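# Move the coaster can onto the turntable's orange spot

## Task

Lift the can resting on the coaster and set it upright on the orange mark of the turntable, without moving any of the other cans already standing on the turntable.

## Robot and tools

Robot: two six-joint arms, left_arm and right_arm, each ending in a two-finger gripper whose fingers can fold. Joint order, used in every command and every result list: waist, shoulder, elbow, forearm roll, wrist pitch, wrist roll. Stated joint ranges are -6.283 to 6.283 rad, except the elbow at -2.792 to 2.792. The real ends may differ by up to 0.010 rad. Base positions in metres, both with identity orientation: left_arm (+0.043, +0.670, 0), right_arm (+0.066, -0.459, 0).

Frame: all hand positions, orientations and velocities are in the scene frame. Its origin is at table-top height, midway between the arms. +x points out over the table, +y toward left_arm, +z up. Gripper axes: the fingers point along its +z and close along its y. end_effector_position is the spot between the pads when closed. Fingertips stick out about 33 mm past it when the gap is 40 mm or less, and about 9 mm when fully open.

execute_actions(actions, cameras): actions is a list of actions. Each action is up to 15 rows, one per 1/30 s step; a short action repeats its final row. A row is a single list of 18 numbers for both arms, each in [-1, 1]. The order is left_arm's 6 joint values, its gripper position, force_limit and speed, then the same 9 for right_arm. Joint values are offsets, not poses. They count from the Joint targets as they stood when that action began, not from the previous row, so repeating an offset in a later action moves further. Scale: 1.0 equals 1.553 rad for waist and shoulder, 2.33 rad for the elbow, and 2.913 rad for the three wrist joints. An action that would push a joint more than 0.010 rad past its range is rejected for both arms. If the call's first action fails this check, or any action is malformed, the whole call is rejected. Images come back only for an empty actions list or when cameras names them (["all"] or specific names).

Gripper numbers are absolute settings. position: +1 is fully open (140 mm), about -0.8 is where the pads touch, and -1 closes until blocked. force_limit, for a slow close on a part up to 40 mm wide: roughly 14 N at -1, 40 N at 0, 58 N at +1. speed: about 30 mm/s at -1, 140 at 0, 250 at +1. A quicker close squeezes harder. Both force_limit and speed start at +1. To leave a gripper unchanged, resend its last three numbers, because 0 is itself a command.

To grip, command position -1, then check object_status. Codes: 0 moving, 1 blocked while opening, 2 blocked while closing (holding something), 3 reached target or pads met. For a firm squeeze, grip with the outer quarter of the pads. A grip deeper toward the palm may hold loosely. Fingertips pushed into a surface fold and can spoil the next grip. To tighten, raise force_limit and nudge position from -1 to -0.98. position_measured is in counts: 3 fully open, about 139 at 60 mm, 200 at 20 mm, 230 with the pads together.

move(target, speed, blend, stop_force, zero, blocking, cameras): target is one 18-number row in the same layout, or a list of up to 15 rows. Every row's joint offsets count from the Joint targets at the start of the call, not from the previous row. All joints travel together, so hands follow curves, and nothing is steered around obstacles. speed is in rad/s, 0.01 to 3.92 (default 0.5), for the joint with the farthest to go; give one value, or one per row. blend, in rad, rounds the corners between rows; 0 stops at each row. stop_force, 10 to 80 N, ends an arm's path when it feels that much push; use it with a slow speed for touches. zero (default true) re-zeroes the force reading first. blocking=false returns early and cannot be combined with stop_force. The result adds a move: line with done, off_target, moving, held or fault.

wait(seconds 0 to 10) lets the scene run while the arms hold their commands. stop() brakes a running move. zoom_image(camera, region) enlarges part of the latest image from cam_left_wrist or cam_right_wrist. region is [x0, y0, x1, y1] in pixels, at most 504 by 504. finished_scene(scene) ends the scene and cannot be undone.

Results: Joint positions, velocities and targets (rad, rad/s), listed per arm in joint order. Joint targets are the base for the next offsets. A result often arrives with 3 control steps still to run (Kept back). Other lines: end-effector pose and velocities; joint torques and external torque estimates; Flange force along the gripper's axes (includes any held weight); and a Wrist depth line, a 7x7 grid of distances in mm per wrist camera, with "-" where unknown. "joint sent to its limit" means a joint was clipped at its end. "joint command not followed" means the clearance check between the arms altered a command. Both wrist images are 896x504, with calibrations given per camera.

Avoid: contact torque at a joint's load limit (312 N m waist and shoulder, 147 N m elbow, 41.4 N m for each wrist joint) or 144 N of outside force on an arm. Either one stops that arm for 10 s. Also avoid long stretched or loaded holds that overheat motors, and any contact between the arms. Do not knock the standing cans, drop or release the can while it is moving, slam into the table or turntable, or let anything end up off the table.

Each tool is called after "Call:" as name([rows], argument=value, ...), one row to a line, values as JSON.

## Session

Call:
execute_actions(actions=[])

Scene clock: 0.00 s.
left_arm: end_effector_position=(+0.3685, +0.6169, +0.1202) position_measured=3 object_status=3 end_effector_quat_wxyz=(-0.139, +0.837, +0.418, +0.325) | right_arm: end_effector_position=(+0.4067, -0.1738, +0.3658) position_measured=3 object_status=3 end_effector_quat_wxyz=(-0.425, +0.591, +0.347, +0.591)
Joint positions: left_arm=[-1 -0.182 2.532 0.757 1.171 -0.797] | right_arm=[-0.255 -0.31 2.671 1.728 1.501 -0.708]
Joint velocities: within noise
Joint torques (N m): no reading
External joint torques (N m): no reading
Flange force (N): no reading
Wrist depth (mm): cam_left_wrist=[174 1513 335 342 348 357 364 / 297 305 313 317 321 330 336 / 281 286 290 296 300 304 311 / 264 137 271 277 278 146 288 / - 116 255 259 262 135 97 / - 234 240 244 248 249 95 / - 225 227 230 233 236 -] | cam_right_wrist=[693 685 4645 4180 - 1975 1441 / 4251 624 624 - - - - / 610 615 - - 2916 - - / 817 135 830 4732 - 135 - / - 114 1054 995 1054 126 - / - 760 751 731 701 1975 100 / - 627 577 497 437 525 -]
Joint targets: left_arm=[-1.000 -0.182 2.532 0.757 1.171 -0.797] | right_arm=[-0.255 -0.310 2.671 1.728 1.501 -0.708]
Tool commands: left_gripper/position=+1.0 left_gripper/force_limit=+1.0 left_gripper/speed=+1.0 right_gripper/position=+1.0 right_gripper/force_limit=+1.0 right_gripper/speed=+1.0
camera_calibration:
cam_left_wrist: T_world_to_cam=[[0.796216, -0.601849, 0.061788, 0.0766186], [-0.540769, -0.753746, -0.373411, 0.716556], [0.27131, 0.263903, -0.925606, -0.00918384], [0, 0, 0, 1]] pos_world=[0.328978, 0.588637, 0.254335]
cam_right_wrist: T_world_to_cam=[[0.917926, -0.388633, -0.079847, -0.403784], [-0.179753, -0.227956, -0.956935, 0.387238], [0.353695, 0.892749, -0.279105, 0.264023], [0, 0, 0, 1]] pos_world=[0.346867, -0.304357, 0.41201]

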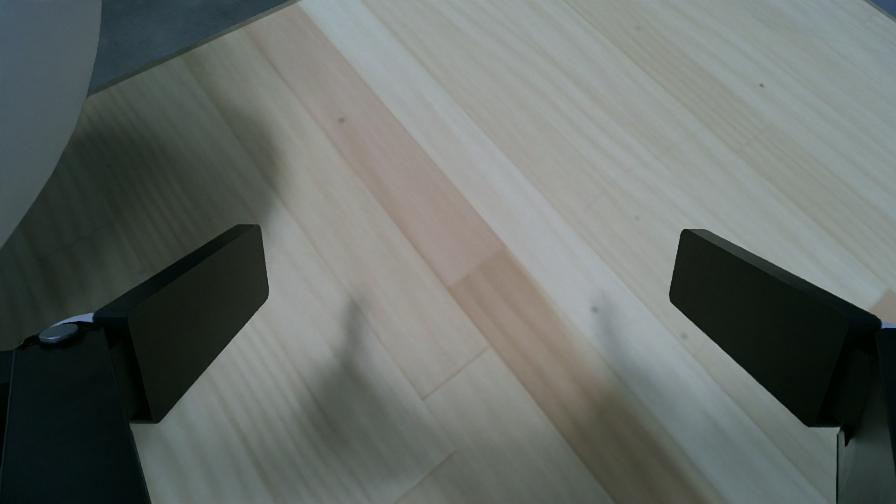

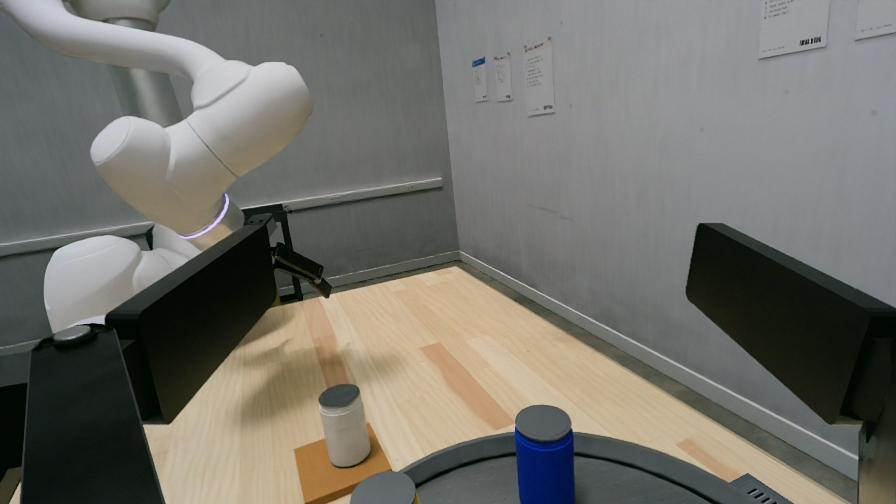

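Call:
move(target=[0.0876,0.1140,-0.4176,-0.2599,0.1438,-0.0230,1,1,1,0.1719,0.0158,-0.3380,-0.5932,0.0144,-0.8318,1,1,1], speed=1.3, cameras=["all"])

Call:
wait(seconds=1, cameras=["cam_right_wrist"])

Scene clock: 2.60 s.
left_arm: end_effector_position=(+0.4299, +0.2711, +0.4495) position_measured=3 object_status=3 end_effector_quat_wxyz=(-0.001, +0.707, +0.707, +0.000) | right_arm: end_effector_position=(+0.4499, -0.4202, +0.3997) position_measured=3 object_status=3 end_effector_quat_wxyz=(+0.000, +0.707, -0.707, +0.000)
Joint positions: left_arm=[-0.864 -0.005 1.559 0 1.59 -0.864] | right_arm=[0.012 -0.285 1.883 0 1.543 -3.131]
Joint torques (N m): left_arm=[0.63 -42.61 -42.52 3.9 -0.12 0.38] | right_arm=[-3.72 -11.97 -42.1 3.87 0.14 -0.12]
External joint torques (N m): left_arm=[-0.27 0.24 -0.26 0.55 0.15 -0.38] | right_arm=[3.65 -0.94 -0.24 0.43 -0.15 0.12]
Flange force (N): left_arm=[-1.3 -0.3 -0.8] | right_arm=[-9.7 1.3 -0.2]
Wrist depth (mm): cam_left_wrist=[525 531 534 532 532 531 1376 / 557 554 559 556 555 564 1476 / 583 590 580 583 586 584 1542 / 623 137 626 609 623 146 1592 / - 116 655 594 604 126 96 / - 706 679 636 621 696 95 / - 738 738 688 667 1845 -] | cam_right_wrist=[1363 496 494 492 488 487 444 / 1433 519 520 517 517 510 379 / 1520 548 545 545 543 538 380 / 1577 562 566 521 565 145 375 / - 115 541 546 557 135 - / - 657 585 578 579 643 - / - 706 609 610 632 683 -]
Joint targets: left_arm=[-0.864 -0.005 1.559 0.000 1.590 -0.864] | right_arm=[0.012 -0.285 1.883 0.000 1.543 -3.131]
move: done
camera_calibration:
cam_left_wrist: T_world_to_cam=[[0.999635, 0.025654, 0.00848549, -0.434318], [0.0214149, -0.94367, 0.330196, 0.105627], [0.0164783, -0.329893, -0.943874, 0.648975], [0, 0, 0, 1]] pos_world=[0.421203, 0.324911, 0.581358]
cam_right_wrist: T_world_to_cam=[[-0.999848, -0.0118675, -0.0127606, 0.457807], [-0.0154865, 0.940866, 0.338424, 0.270784], [0.00798978, 0.33857, -0.940907, 0.665277], [0, 0, 0, 1]] pos_world=[0.456616, -0.474581, 0.540166]

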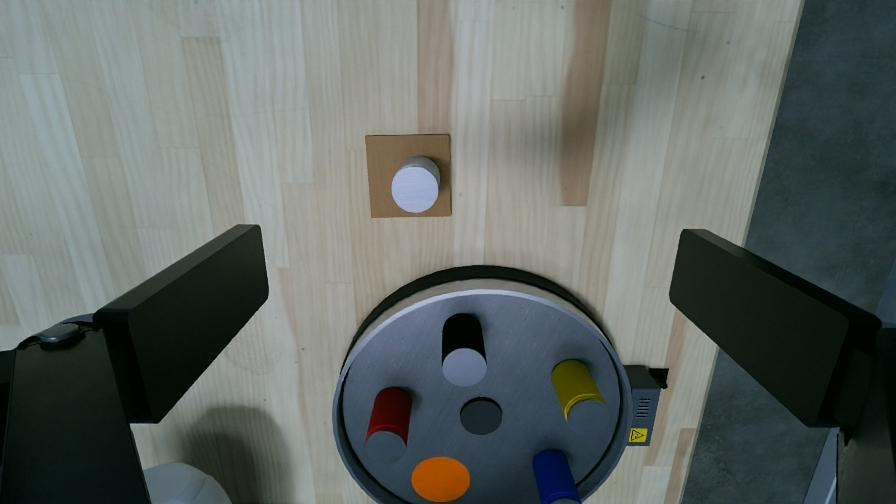

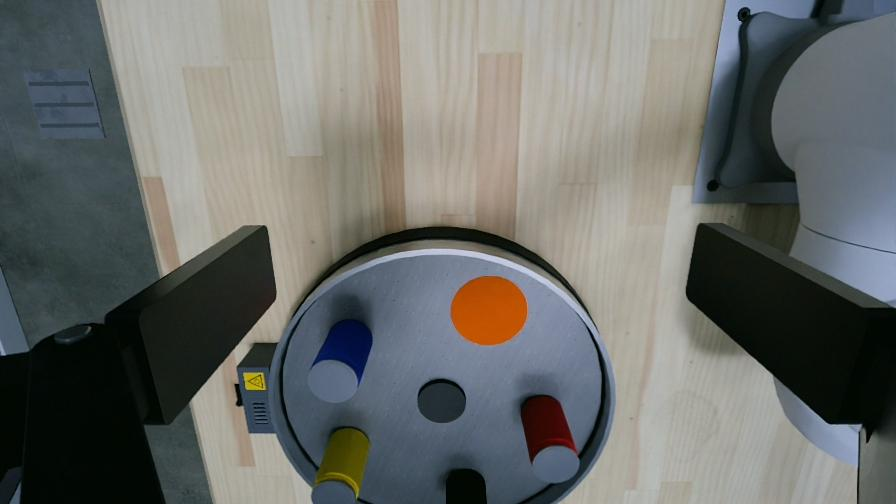

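Scene clock: 3.60 s.
left_arm: end_effector_position=(+0.4299, +0.2711, +0.4495) position_measured=3 object_status=3 end_effector_quat_wxyz=(-0.001, +0.707, +0.707, +0.000) | right_arm: end_effector_position=(+0.4499, -0.4202, +0.3997) position_measured=3 object_status=3 end_effector_quat_wxyz=(+0.000, +0.707, -0.707, +0.000)
Joint positions: left_arm=[-0.864 -0.005 1.559 0 1.59 -0.864] | right_arm=[0.012 -0.285 1.883 0 1.543 -3.131]
Joint torques (N m): left_arm=[0.32 -42.3 -42.76 3.92 -0.12 0.4] | right_arm=[-3.79 -12.2 -42.52 3.88 0.14 -0.11]
External joint torques (N m): left_arm=[-0.4 0.14 -0.04 0.5 0.16 -0.4] | right_arm=[3.72 -0.66 0.18 0.42 -0.15 0.11]
Flange force (N): left_arm=[-1.1 -0.9 -0.4] | right_arm=[-9.8 1.4 0.6]
Wrist depth (mm): cam_left_wrist=[537 530 525 525 532 528 1338 / 561 555 555 561 561 561 1467 / 587 583 591 584 587 588 1532 / 618 137 620 614 618 146 1613 / - 116 657 596 600 126 96 / - 702 684 638 644 708 95 / - 749 754 682 679 1831 -] | cam_right_wrist=[1356 495 495 490 491 486 444 / 1417 520 519 517 516 509 379 / 1511 550 544 544 542 541 382 / 1587 562 562 526 565 145 373 / - 115 552 535 557 135 - / - 648 574 578 585 643 100 / - 719 621 586 615 683 -]
Joint targets: left_arm=[-0.864 -0.005 1.559 0.000 1.590 -0.864] | right_arm=[0.012 -0.285 1.883 0.000 1.543 -3.131]
Tool commands: left_gripper/position=+1.0 left_gripper/force_limit=+1.0 left_gripper/speed=+1.0 right_gripper/position=+1.0 right_gripper/force_limit=+1.0 right_gripper/speed=+1.0
wait: 1.00 s; at rest by 0.17 s
camera_calibration:
cam_right_wrist: T_world_to_cam=[[-0.999847, -0.0119627, -0.0127939, 0.457779], [-0.0155874, 0.940865, 0.338422, 0.27083], [0.00798891, 0.338569, -0.940907, 0.665277], [0, 0, 0, 1]] pos_world=[0.456616, -0.474581, 0.540166]
Images, in order (width x height): cam_right_wrist 896x504.

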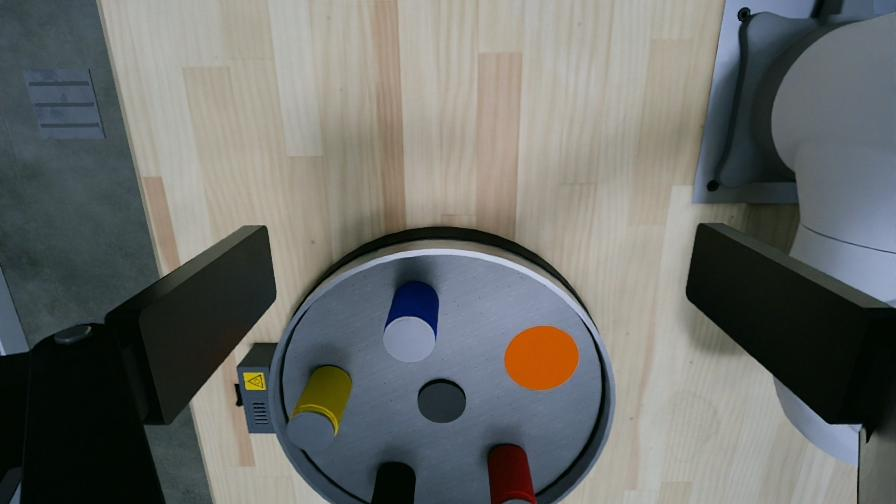

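Call:
move([
  [-0.0654,0.0506,0.1461,0,-0.1447,0.2812,0.5,-0.2,1,0,0,0,0,0,0,1,1,1],
  [-0.0654,0.1194,0.2018,0,-0.2259,0.2812,0.5,-0.2,1,0,0,0,0,0,0,1,1,1],
  [-0.0654,0.1194,0.2018,0,-0.2259,0.2812,-1,-0.05,-0.7,0,0,0,0,0,0,1,1,1],
  [-0.0654,-0.0318,0.1461,0,-0.1007,0.2812,-1,-0.05,-0.7,0,0,0,0,0,0,1,1,1],
  [-0.1524,0.2351,-0.0325,0,-0.1002,0.2812,-1,-0.05,-0.7,0,0,0,0,0,0,1,1,1],
], blend=[0.05,0,0,0.05,0], speed=[0.9,0.6,0.6,0.5,0.6], cameras=["all"])

Scene clock: 8.80 s.
left_arm: end_effector_position=(+0.4170, +0.0116, +0.2499) position_measured=152 object_status=2 end_effector_quat_wxyz=(+0.000, +0.967, +0.255, +0.000) | right_arm: end_effector_position=(+0.4499, -0.4202, +0.3997) position_measured=3 object_status=3 end_effector_quat_wxyz=(+0.000, +0.707, -0.707, +0.000)
Joint positions: left_arm=[-1.101 0.36 1.483 0 1.298 -0.045] | right_arm=[0.012 -0.285 1.883 0 1.543 -3.131]
Joint torques (N m): left_arm=[0.25 -79.17 -42.33 3.86 -0.09 0.28] | right_arm=[-3.5 -12 -42.36 3.85 0.19 -0.09]
External joint torques (N m): left_arm=[-0.12 0.56 0.96 0.44 0.08 -0.28] | right_arm=[3.51 -0.86 0.02 0.45 -0.2 0.09]
Flange force (N): left_arm=[-0.5 -1.2 1.3] | right_arm=[-9.2 1.5 0.3]
Wrist depth (mm): cam_left_wrist=[346 336 342 296 296 300 299 / 362 351 359 314 313 316 314 / 382 384 381 323 328 328 329 / 405 405 397 139 138 350 290 / 427 85 97 145 137 92 366 / - 76 71 458 - - 70 / - - - 489 - - 66] | cam_right_wrist=[1341 494 494 492 490 488 443 / 1425 520 517 517 512 508 381 / 1568 548 544 545 542 541 382 / 1568 566 564 526 567 145 373 / - 115 555 546 545 135 - / - 641 583 589 583 645 100 / - 701 621 610 609 683 -]
Joint targets: left_arm=[-1.101 0.360 1.483 0.000 1.298 -0.045] | right_arm=[0.012 -0.285 1.883 0.000 1.543 -3.131]
move: done
camera_calibration:
cam_left_wrist: T_world_to_cam=[[0.51463, -0.857355, 0.00994524, -0.201041], [-0.810482, -0.482644, 0.331925, 0.267944], [-0.279778, -0.178879, -0.943253, 0.496787], [0, 0, 0, 1]] pos_world=[0.459615, 0.045823, 0.381658]
cam_right_wrist: T_world_to_cam=[[-0.999847, -0.0119627, -0.0127939, 0.457779], [-0.0155874, 0.940865, 0.338422, 0.27083], [0.00798891, 0.338569, -0.940907, 0.665277], [0, 0, 0, 1]] pos_world=[0.456616, -0.474581, 0.540166]

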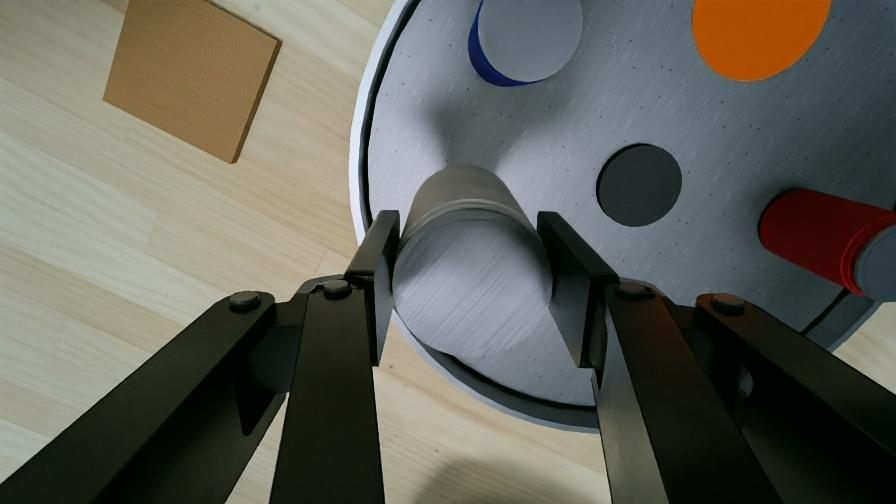

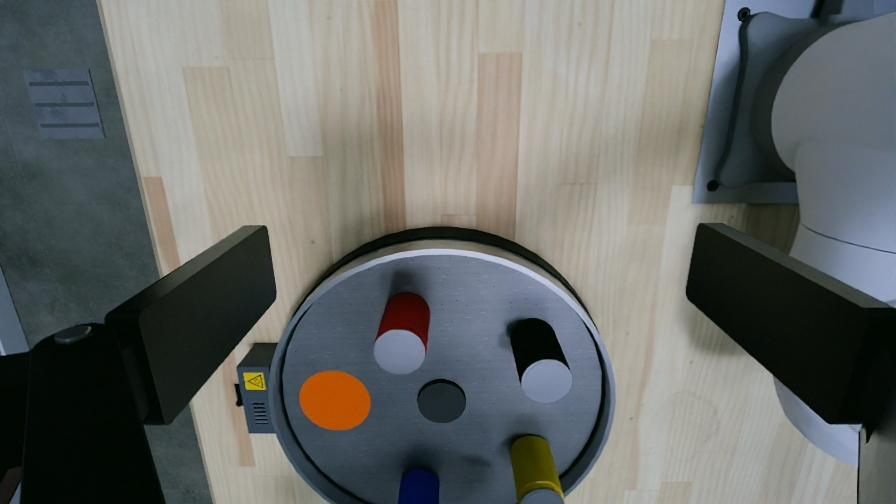

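Call:
wait(seconds=5.06)

Call:
move(target=[0,0.0402,0.0500,0,-0.0615,0,-1,-0.05,-0.7,0,0,0,0,0,0,1,1,1], speed=0.4)

Call:
execute_actions([
  [[0,0,0,0,0,0,0.6,0,0,0,0,0,0,0,0,1,1,1]],
], cameras=["all"])

Call:
move(target=[0,-0.0608,-0.0758,0,0.0927,0,0.6,0,0,0,0,0,0,0,0,1,1,1], speed=0.4, cameras=["all"])

Scene clock: 14.13 s.
left_arm: end_effector_position=(+0.4170, +0.0116, +0.2499) position_measured=152 object_status=2 end_effector_quat_wxyz=(+0.000, +0.967, +0.255, +0.000) | right_arm: end_effector_position=(+0.4499, -0.4202, +0.3997) position_measured=3 object_status=3 end_effector_quat_wxyz=(+0.000, +0.707, -0.707, +0.000)
Joint positions: left_arm=[-1.101 0.36 1.483 0 1.298 -0.045] | right_arm=[0.012 -0.285 1.883 0 1.543 -3.131]
Joint torques (N m): left_arm=[0.48 -79.12 -42.17 3.79 -0.11 0.39] | right_arm=[-3.6 -12.09 -42.45 3.85 0.17 -0.1]
External joint torques (N m): left_arm=[-0.43 0.64 0.9 0.5 0.11 -0.39] | right_arm=[3.6 -0.86 0.11 0.45 -0.18 0.1]
Flange force (N): left_arm=[-1.1 -0.9 1.2] | right_arm=[-9.5 1.6 0.5]
Wrist depth (mm): cam_left_wrist=[346 337 341 296 296 299 299 / 363 352 359 314 316 312 315 / 384 382 375 323 326 329 323 / 406 404 399 138 150 350 345 / 426 85 97 145 137 92 364 / - 76 72 460 - - 70 / - - - 491 - - 66] | cam_right_wrist=[1313 494 494 492 489 488 445 / 1433 520 518 515 516 506 380 / 1511 546 545 542 542 538 382 / 1608 567 566 525 566 144 374 / - 115 550 539 551 135 - / - 646 578 577 586 637 100 / - 713 629 613 640 683 -]
Joint targets: left_arm=[-1.101 0.360 1.483 0.000 1.298 -0.045] | right_arm=[0.012 -0.285 1.883 0.000 1.543 -3.131]
Tool commands: left_gripper/position=-1.0 left_gripper/force_limit=-0.05 left_gripper/speed=-0.7 right_gripper/position=+1.0 right_gripper/force_limit=+1.0 right_gripper/speed=+1.0
wait: 5.07 s; at rest from the start

Scene clock: 14.93 s.
left_arm: end_effector_position=(+0.4172, +0.0111, +0.1417) position_measured=152 object_status=2 end_effector_quat_wxyz=(+0.000, +0.967, +0.255, +0.000) | right_arm: end_effector_position=(+0.4499, -0.4202, +0.3997) position_measured=3 object_status=3 end_effector_quat_wxyz=(+0.000, +0.707, -0.707, +0.000)
Joint positions: left_arm=[-1.101 0.422 1.6 0 1.119 -0.045] | right_arm=[0.012 -0.285 1.883 0 1.543 -3.131]
Joint torques (N m): left_arm=[0.13 -82.43 -39.11 3.49 -0.2 0.35] | right_arm=[-3.73 -12.02 -42.35 3.9 0.13 -0.12]
External joint torques (N m): left_arm=[-0.24 0.36 0.38 0.52 0.19 -0.35] | right_arm=[3.69 -0.91 -0.01 0.39 -0.14 0.12]
Flange force (N): left_arm=[-0.8 -0.2 0.3] | right_arm=[-9.8 1.6 0.2]
Wrist depth (mm): cam_left_wrist=[236 241 244 199 199 200 200 / 248 259 212 210 210 210 210 / 273 273 222 216 221 218 223 / 290 288 214 138 138 228 235 / 307 85 98 145 137 92 246 / - 76 71 265 264 - 70 / - - - 275 - - 66] | cam_right_wrist=[1348 494 494 493 489 486 444 / 1417 519 518 514 515 508 378 / 1502 545 548 545 542 541 382 / 1608 565 561 526 565 144 375 / - 115 551 541 556 135 - / - 640 570 571 571 641 100 / - 708 610 616 629 683 -]
Joint targets: left_arm=[-1.101 0.422 1.600 0.000 1.119 -0.045] | right_arm=[0.012 -0.285 1.883 0.000 1.543 -3.131]
move: done

Scene clock: 15.33 s.
left_arm: end_effector_position=(+0.4172, +0.0111, +0.1417) position_measured=87 object_status=0 end_effector_quat_wxyz=(+0.000, +0.967, +0.255, +0.000) | right_arm: end_effector_position=(+0.4499, -0.4202, +0.3997) position_measured=3 object_status=3 end_effector_quat_wxyz=(+0.000, +0.707, -0.707, +0.000)
Joint positions: left_arm=[-1.101 0.422 1.6 0 1.119 -0.045] | right_arm=[0.012 -0.285 1.883 0 1.543 -3.131]
Joint torques (N m): left_arm=[0 -81.11 -38.52 3.58 -0.11 0.38] | right_arm=[-3.42 -12.39 -42.35 3.93 0.12 -0.11]
External joint torques (N m): left_arm=[-0.15 -0.81 -0.07 0.43 0.1 -0.38] | right_arm=[3.39 -0.48 0.01 0.37 -0.13 0.11]
Flange force (N): left_arm=[-0.7 -1.0 -0.8] | right_arm=[-9.0 0.9 0.2]
Wrist depth (mm): cam_left_wrist=[236 240 243 199 200 200 201 / 249 257 212 208 210 210 211 / 274 275 224 134 218 218 222 / 290 287 155 140 145 225 235 / 300 87 155 249 249 103 90 / - - 324 265 258 73 79 / - - 349 275 208 - -] | cam_right_wrist=[1348 496 493 491 490 488 444 / 1458 518 518 518 513 509 379 / 1629 544 543 544 542 538 382 / 1672 564 562 527 569 145 374 / - 115 542 543 551 135 - / - 651 583 583 569 641 100 / - 708 615 609 669 680 -]
Joint targets: left_arm=[-1.101 0.422 1.600 0.000 1.119 -0.045] | right_arm=[0.012 -0.285 1.883 0.000 1.543 -3.131]
Kept back: 3 steps.
Step readings (joint positions of left_arm | right_arm):
0: [-1.101 0.422 1.600 0.000 1.119 -0.045] | [0.012 -0.285 1.883 0.000 1.543 -3.131]
1: [-1.101 0.422 1.600 0.000 1.119 -0.045] | [0.012 -0.285 1.883 0.000 1.543 -3.131]
2: [-1.101 0.422 1.600 0.000 1.119 -0.045] | [0.012 -0.285 1.883 0.000 1.543 -3.131]
4: [-1.101 0.422 1.600 0.000 1.119 -0.045] | [0.012 -0.285 1.883 0.000 1.543 -3.131]
8: [-1.101 0.422 1.600 0.000 1.119 -0.045] | [0.012 -0.285 1.883 0.000 1.543 -3.131]
camera_calibration:
cam_left_wrist: T_world_to_cam=[[0.514611, -0.857364, 0.010152, -0.200509], [-0.810559, -0.482588, 0.331818, 0.304004], [-0.279589, -0.178986, -0.943289, 0.394573], [0, 0, 0, 1]] pos_world=[0.459915, 0.0454228, 0.273358]
cam_right_wrist: T_world_to_cam=[[-0.999847, -0.0119627, -0.0127939, 0.457779], [-0.0155874, 0.940865, 0.338422, 0.27083], [0.00798891, 0.338569, -0.940907, 0.665277], [0, 0, 0, 1]] pos_world=[0.456616, -0.474581, 0.540166]

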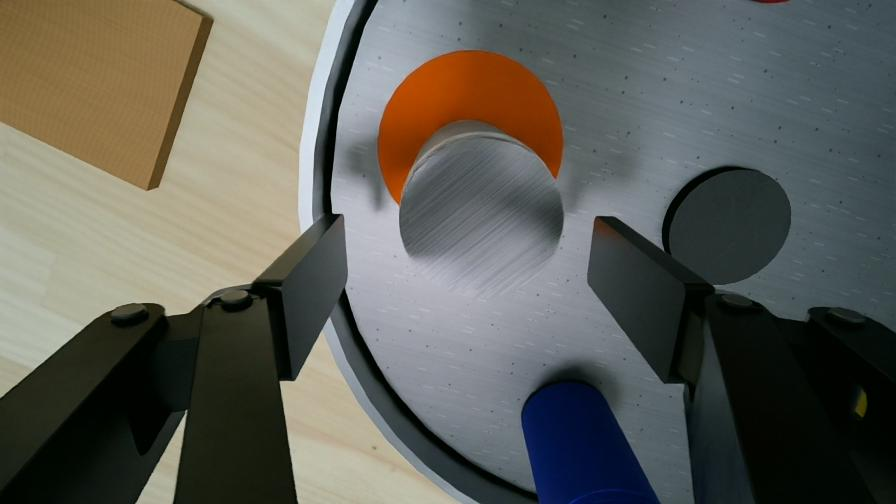

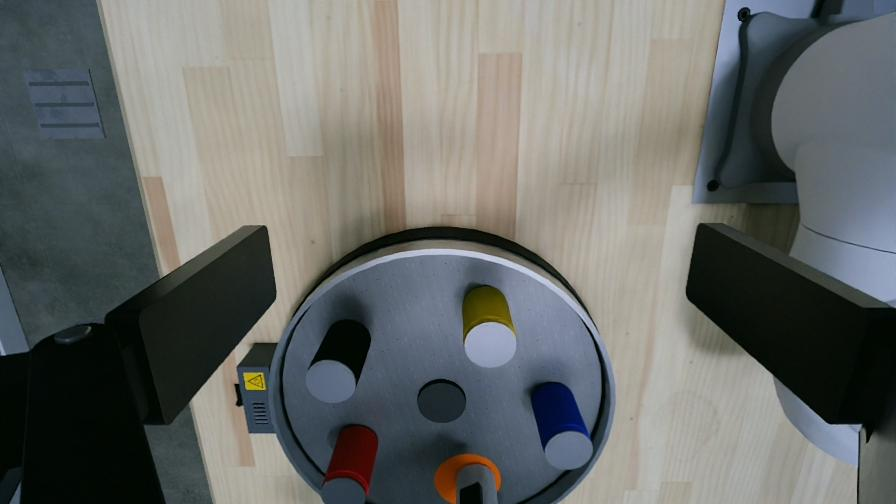

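Scene clock: 16.73 s.
left_arm: end_effector_position=(+0.4140, +0.0176, +0.3067) position_measured=53 object_status=3 end_effector_quat_wxyz=(+0.001, +0.967, +0.255, +0.000) | right_arm: end_effector_position=(+0.4499, -0.4202, +0.3997) position_measured=3 object_status=3 end_effector_quat_wxyz=(+0.000, +0.707, -0.707, +0.000)
Joint positions: left_arm=[-1.101 0.328 1.423 0 1.389 -0.045] | right_arm=[0.012 -0.285 1.883 0 1.543 -3.131]
Joint torques (N m): left_arm=[0.01 -75.84 -41.8 3.81 -0.2 0.4] | right_arm=[-3.59 -12.13 -42.4 3.87 0.14 -0.11]
External joint torques (N m): left_arm=[0.02 -0.24 -0.21 0.55 0.2 -0.4] | right_arm=[3.54 -0.78 0.06 0.43 -0.15 0.1]
Flange force (N): left_arm=[-0.5 0.2 -0.7] | right_arm=[-9.3 1.4 0.3]
Wrist depth (mm): cam_left_wrist=[397 392 395 351 348 350 337 / 415 409 416 370 370 368 312 / 440 440 442 381 385 388 385 / 461 459 461 411 410 364 407 / 483 95 497 440 403 112 328 / - 530 526 528 534 112 - / - - 566 559 566 549 -] | cam_right_wrist=[1300 494 493 491 491 489 445 / 1425 518 518 517 517 509 378 / 1511 548 548 542 542 539 379 / 1568 135 566 529 565 145 375 / - 115 556 542 557 135 - / - 643 567 574 566 640 100 / - 699 632 609 619 685 -]
Joint targets: left_arm=[-1.101 0.328 1.423 0.000 1.389 -0.045] | right_arm=[0.012 -0.285 1.883 0.000 1.543 -3.131]
move: done
camera_calibration:
cam_left_wrist: T_world_to_cam=[[0.514605, -0.857354, 0.0112421, -0.195305], [-0.810736, -0.482273, 0.331844, 0.249784], [-0.279086, -0.179883, -0.943267, 0.550377], [0, 0, 0, 1]] pos_world=[0.456616, 0.0520217, 0.438459]
cam_right_wrist: T_world_to_cam=[[-0.999847, -0.0119627, -0.0127939, 0.457779], [-0.0155874, 0.940865, 0.338422, 0.27083], [0.00798891, 0.338569, -0.940907, 0.665277], [0, 0, 0, 1]] pos_world=[0.456616, -0.474581, 0.540166]

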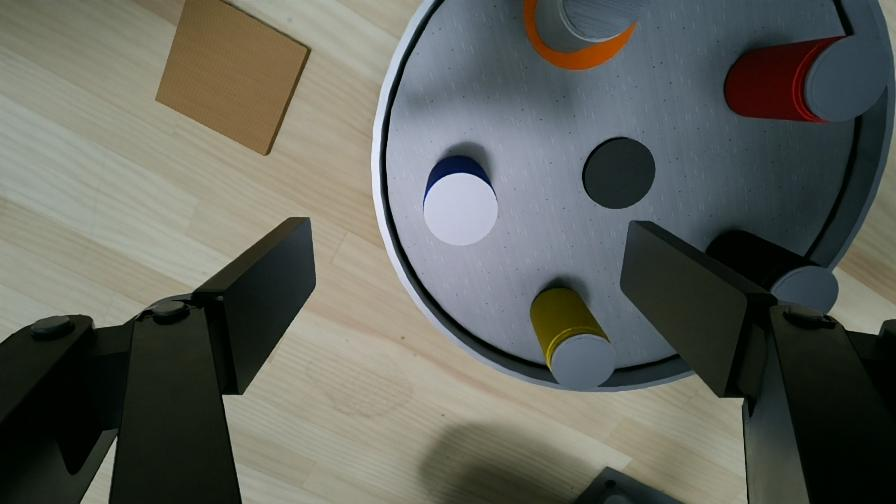

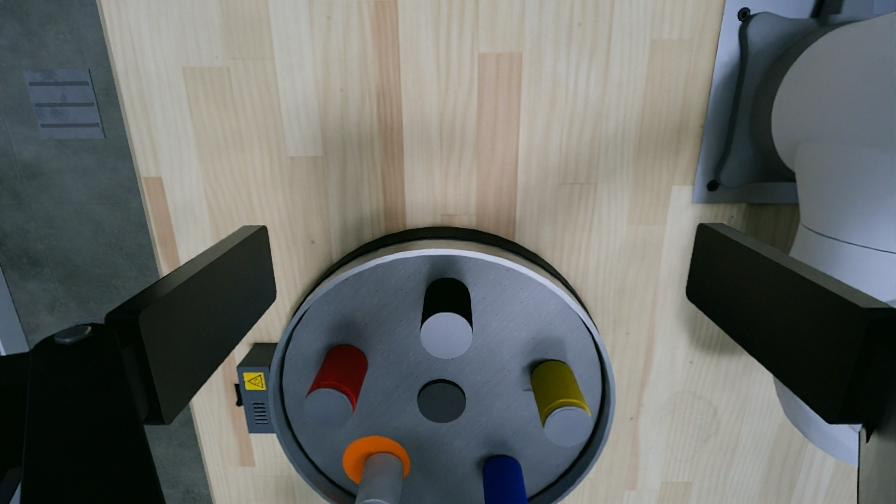

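Call:
zoom_image(camera="cam_right_wrist", region=[310, 404, 450, 504])

Call:
wait(seconds=5, cameras=["cam_right_wrist"])

Call:
wait(seconds=1.3, cameras=["cam_right_wrist"])

Scaled by 3.600.

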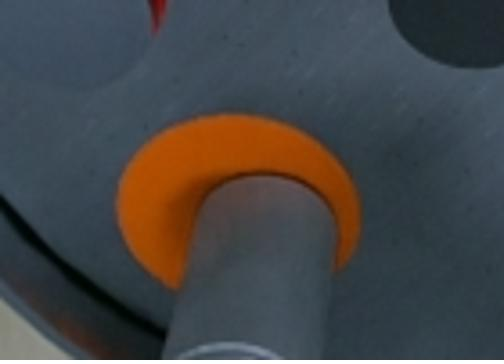

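Scene clock: 21.87 s.
left_arm: end_effector_position=(+0.4140, +0.0175, +0.3067) position_measured=53 object_status=3 end_effector_quat_wxyz=(+0.001, +0.967, +0.255, +0.000) | right_arm: end_effector_position=(+0.4499, -0.4202, +0.3997) position_measured=3 object_status=3 end_effector_quat_wxyz=(+0.000, +0.707, -0.707, +0.000)
Joint positions: left_arm=[-1.101 0.328 1.423 0 1.389 -0.045] | right_arm=[0.012 -0.285 1.883 0 1.543 -3.131]
Joint torques (N m): left_arm=[0.52 -74.74 -41.97 3.9 -0.14 0.38] | right_arm=[-3.73 -12.12 -42.29 3.9 0.15 -0.1]
External joint torques (N m): left_arm=[-0.7 -1.46 -0.29 0.48 0.12 -0.38] | right_arm=[3.72 -0.81 -0.06 0.4 -0.16 0.1]
Flange force (N): left_arm=[-1.4 -1.7 -1.0] | right_arm=[-9.8 1.3 0.2]
Wrist depth (mm): cam_left_wrist=[397 392 395 349 342 344 272 / 415 409 411 369 369 369 366 / 438 444 440 385 384 386 385 / 463 462 457 419 412 386 414 / 484 95 494 437 433 112 424 / - 528 527 527 528 112 - / - - 569 566 565 563 -] | cam_right_wrist=[1356 495 495 494 491 487 442 / 1441 517 519 517 514 508 381 / 1577 546 544 543 545 539 381 / 1597 565 564 525 561 145 374 / - 115 557 542 548 135 - / - 646 569 578 586 638 - / - 713 621 609 622 683 -]
Joint targets: left_arm=[-1.101 0.328 1.423 0.000 1.389 -0.045] | right_arm=[0.012 -0.285 1.883 0.000 1.543 -3.131]
Tool commands: left_gripper/position=+0.6 left_gripper/force_limit=+0.0 left_gripper/speed=+0.0 right_gripper/position=+1.0 right_gripper/force_limit=+1.0 right_gripper/speed=+1.0
wait: 5.00 s; at rest by 0.03 s
camera_calibration:
cam_right_wrist: T_world_to_cam=[[-0.999847, -0.0119627, -0.0127939, 0.457779], [-0.0155874, 0.940865, 0.338422, 0.27083], [0.00798891, 0.338569, -0.940907, 0.665277], [0, 0, 0, 1]] pos_world=[0.456616, -0.474581, 0.540166]
Images, in order (width x height): cam_right_wrist 896x504.

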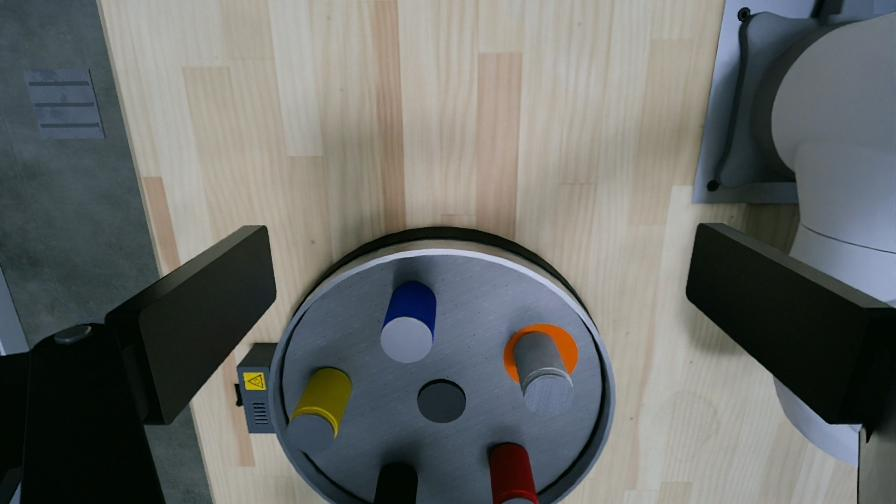

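Scene clock: 23.17 s.
left_arm: end_effector_position=(+0.4140, +0.0175, +0.3067) position_measured=53 object_status=3 end_effector_quat_wxyz=(+0.001, +0.967, +0.255, +0.000) | right_arm: end_effector_position=(+0.4499, -0.4202, +0.3997) position_measured=3 object_status=3 end_effector_quat_wxyz=(+0.000, +0.707, -0.707, +0.000)
Joint positions: left_arm=[-1.101 0.328 1.423 0 1.389 -0.045] | right_arm=[0.012 -0.285 1.883 0 1.543 -3.131]
Joint torques (N m): left_arm=[0.41 -75.92 -42.07 3.79 -0.22 0.41] | right_arm=[-3.63 -12.2 -42.26 3.88 0.17 -0.08]
External joint torques (N m): left_arm=[-0.33 -0.53 -0.3 0.61 0.21 -0.41] | right_arm=[3.59 -0.66 -0.07 0.42 -0.18 0.08]
Flange force (N): left_arm=[-1.0 -0.1 -0.9] | right_arm=[-9.4 1.0 0.2]
Wrist depth (mm): cam_left_wrist=[398 391 394 349 346 353 350 / 416 411 416 370 369 370 369 / 440 440 440 389 388 390 315 / 467 457 460 407 407 404 410 / 479 95 494 449 441 112 427 / - 523 530 528 528 112 - / - - 560 568 564 555 -] | cam_right_wrist=[1356 495 494 495 491 487 445 / 1417 519 518 517 515 508 379 / 1502 549 544 542 542 543 381 / 1577 564 562 528 566 144 375 / - 115 549 545 552 135 - / - 655 573 581 578 640 100 / - 713 607 612 632 685 -]
Joint targets: left_arm=[-1.101 0.328 1.423 0.000 1.389 -0.045] | right_arm=[0.012 -0.285 1.883 0.000 1.543 -3.131]
Tool commands: left_gripper/position=+0.6 left_gripper/force_limit=+0.0 left_gripper/speed=+0.0 right_gripper/position=+1.0 right_gripper/force_limit=+1.0 right_gripper/speed=+1.0
wait: 1.30 s; at rest by 0.17 s
camera_calibration:
cam_right_wrist: T_world_to_cam=[[-0.999847, -0.0119627, -0.0127939, 0.457779], [-0.0155874, 0.940865, 0.338422, 0.27083], [0.00798891, 0.338569, -0.940907, 0.665277], [0, 0, 0, 1]] pos_world=[0.456616, -0.474581, 0.540166]
Images, in order (width x height): cam_right_wrist 896x504.

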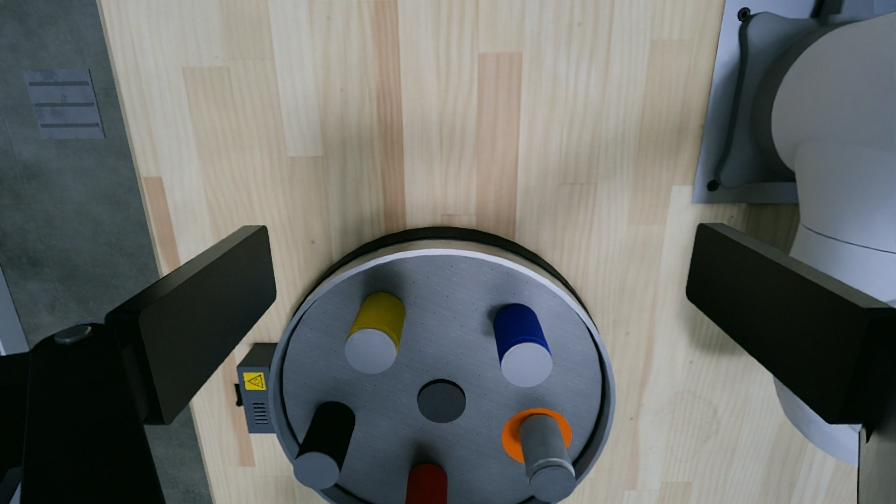

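Call:
finished_scene(scene=2)

The scene is finished: the task was done.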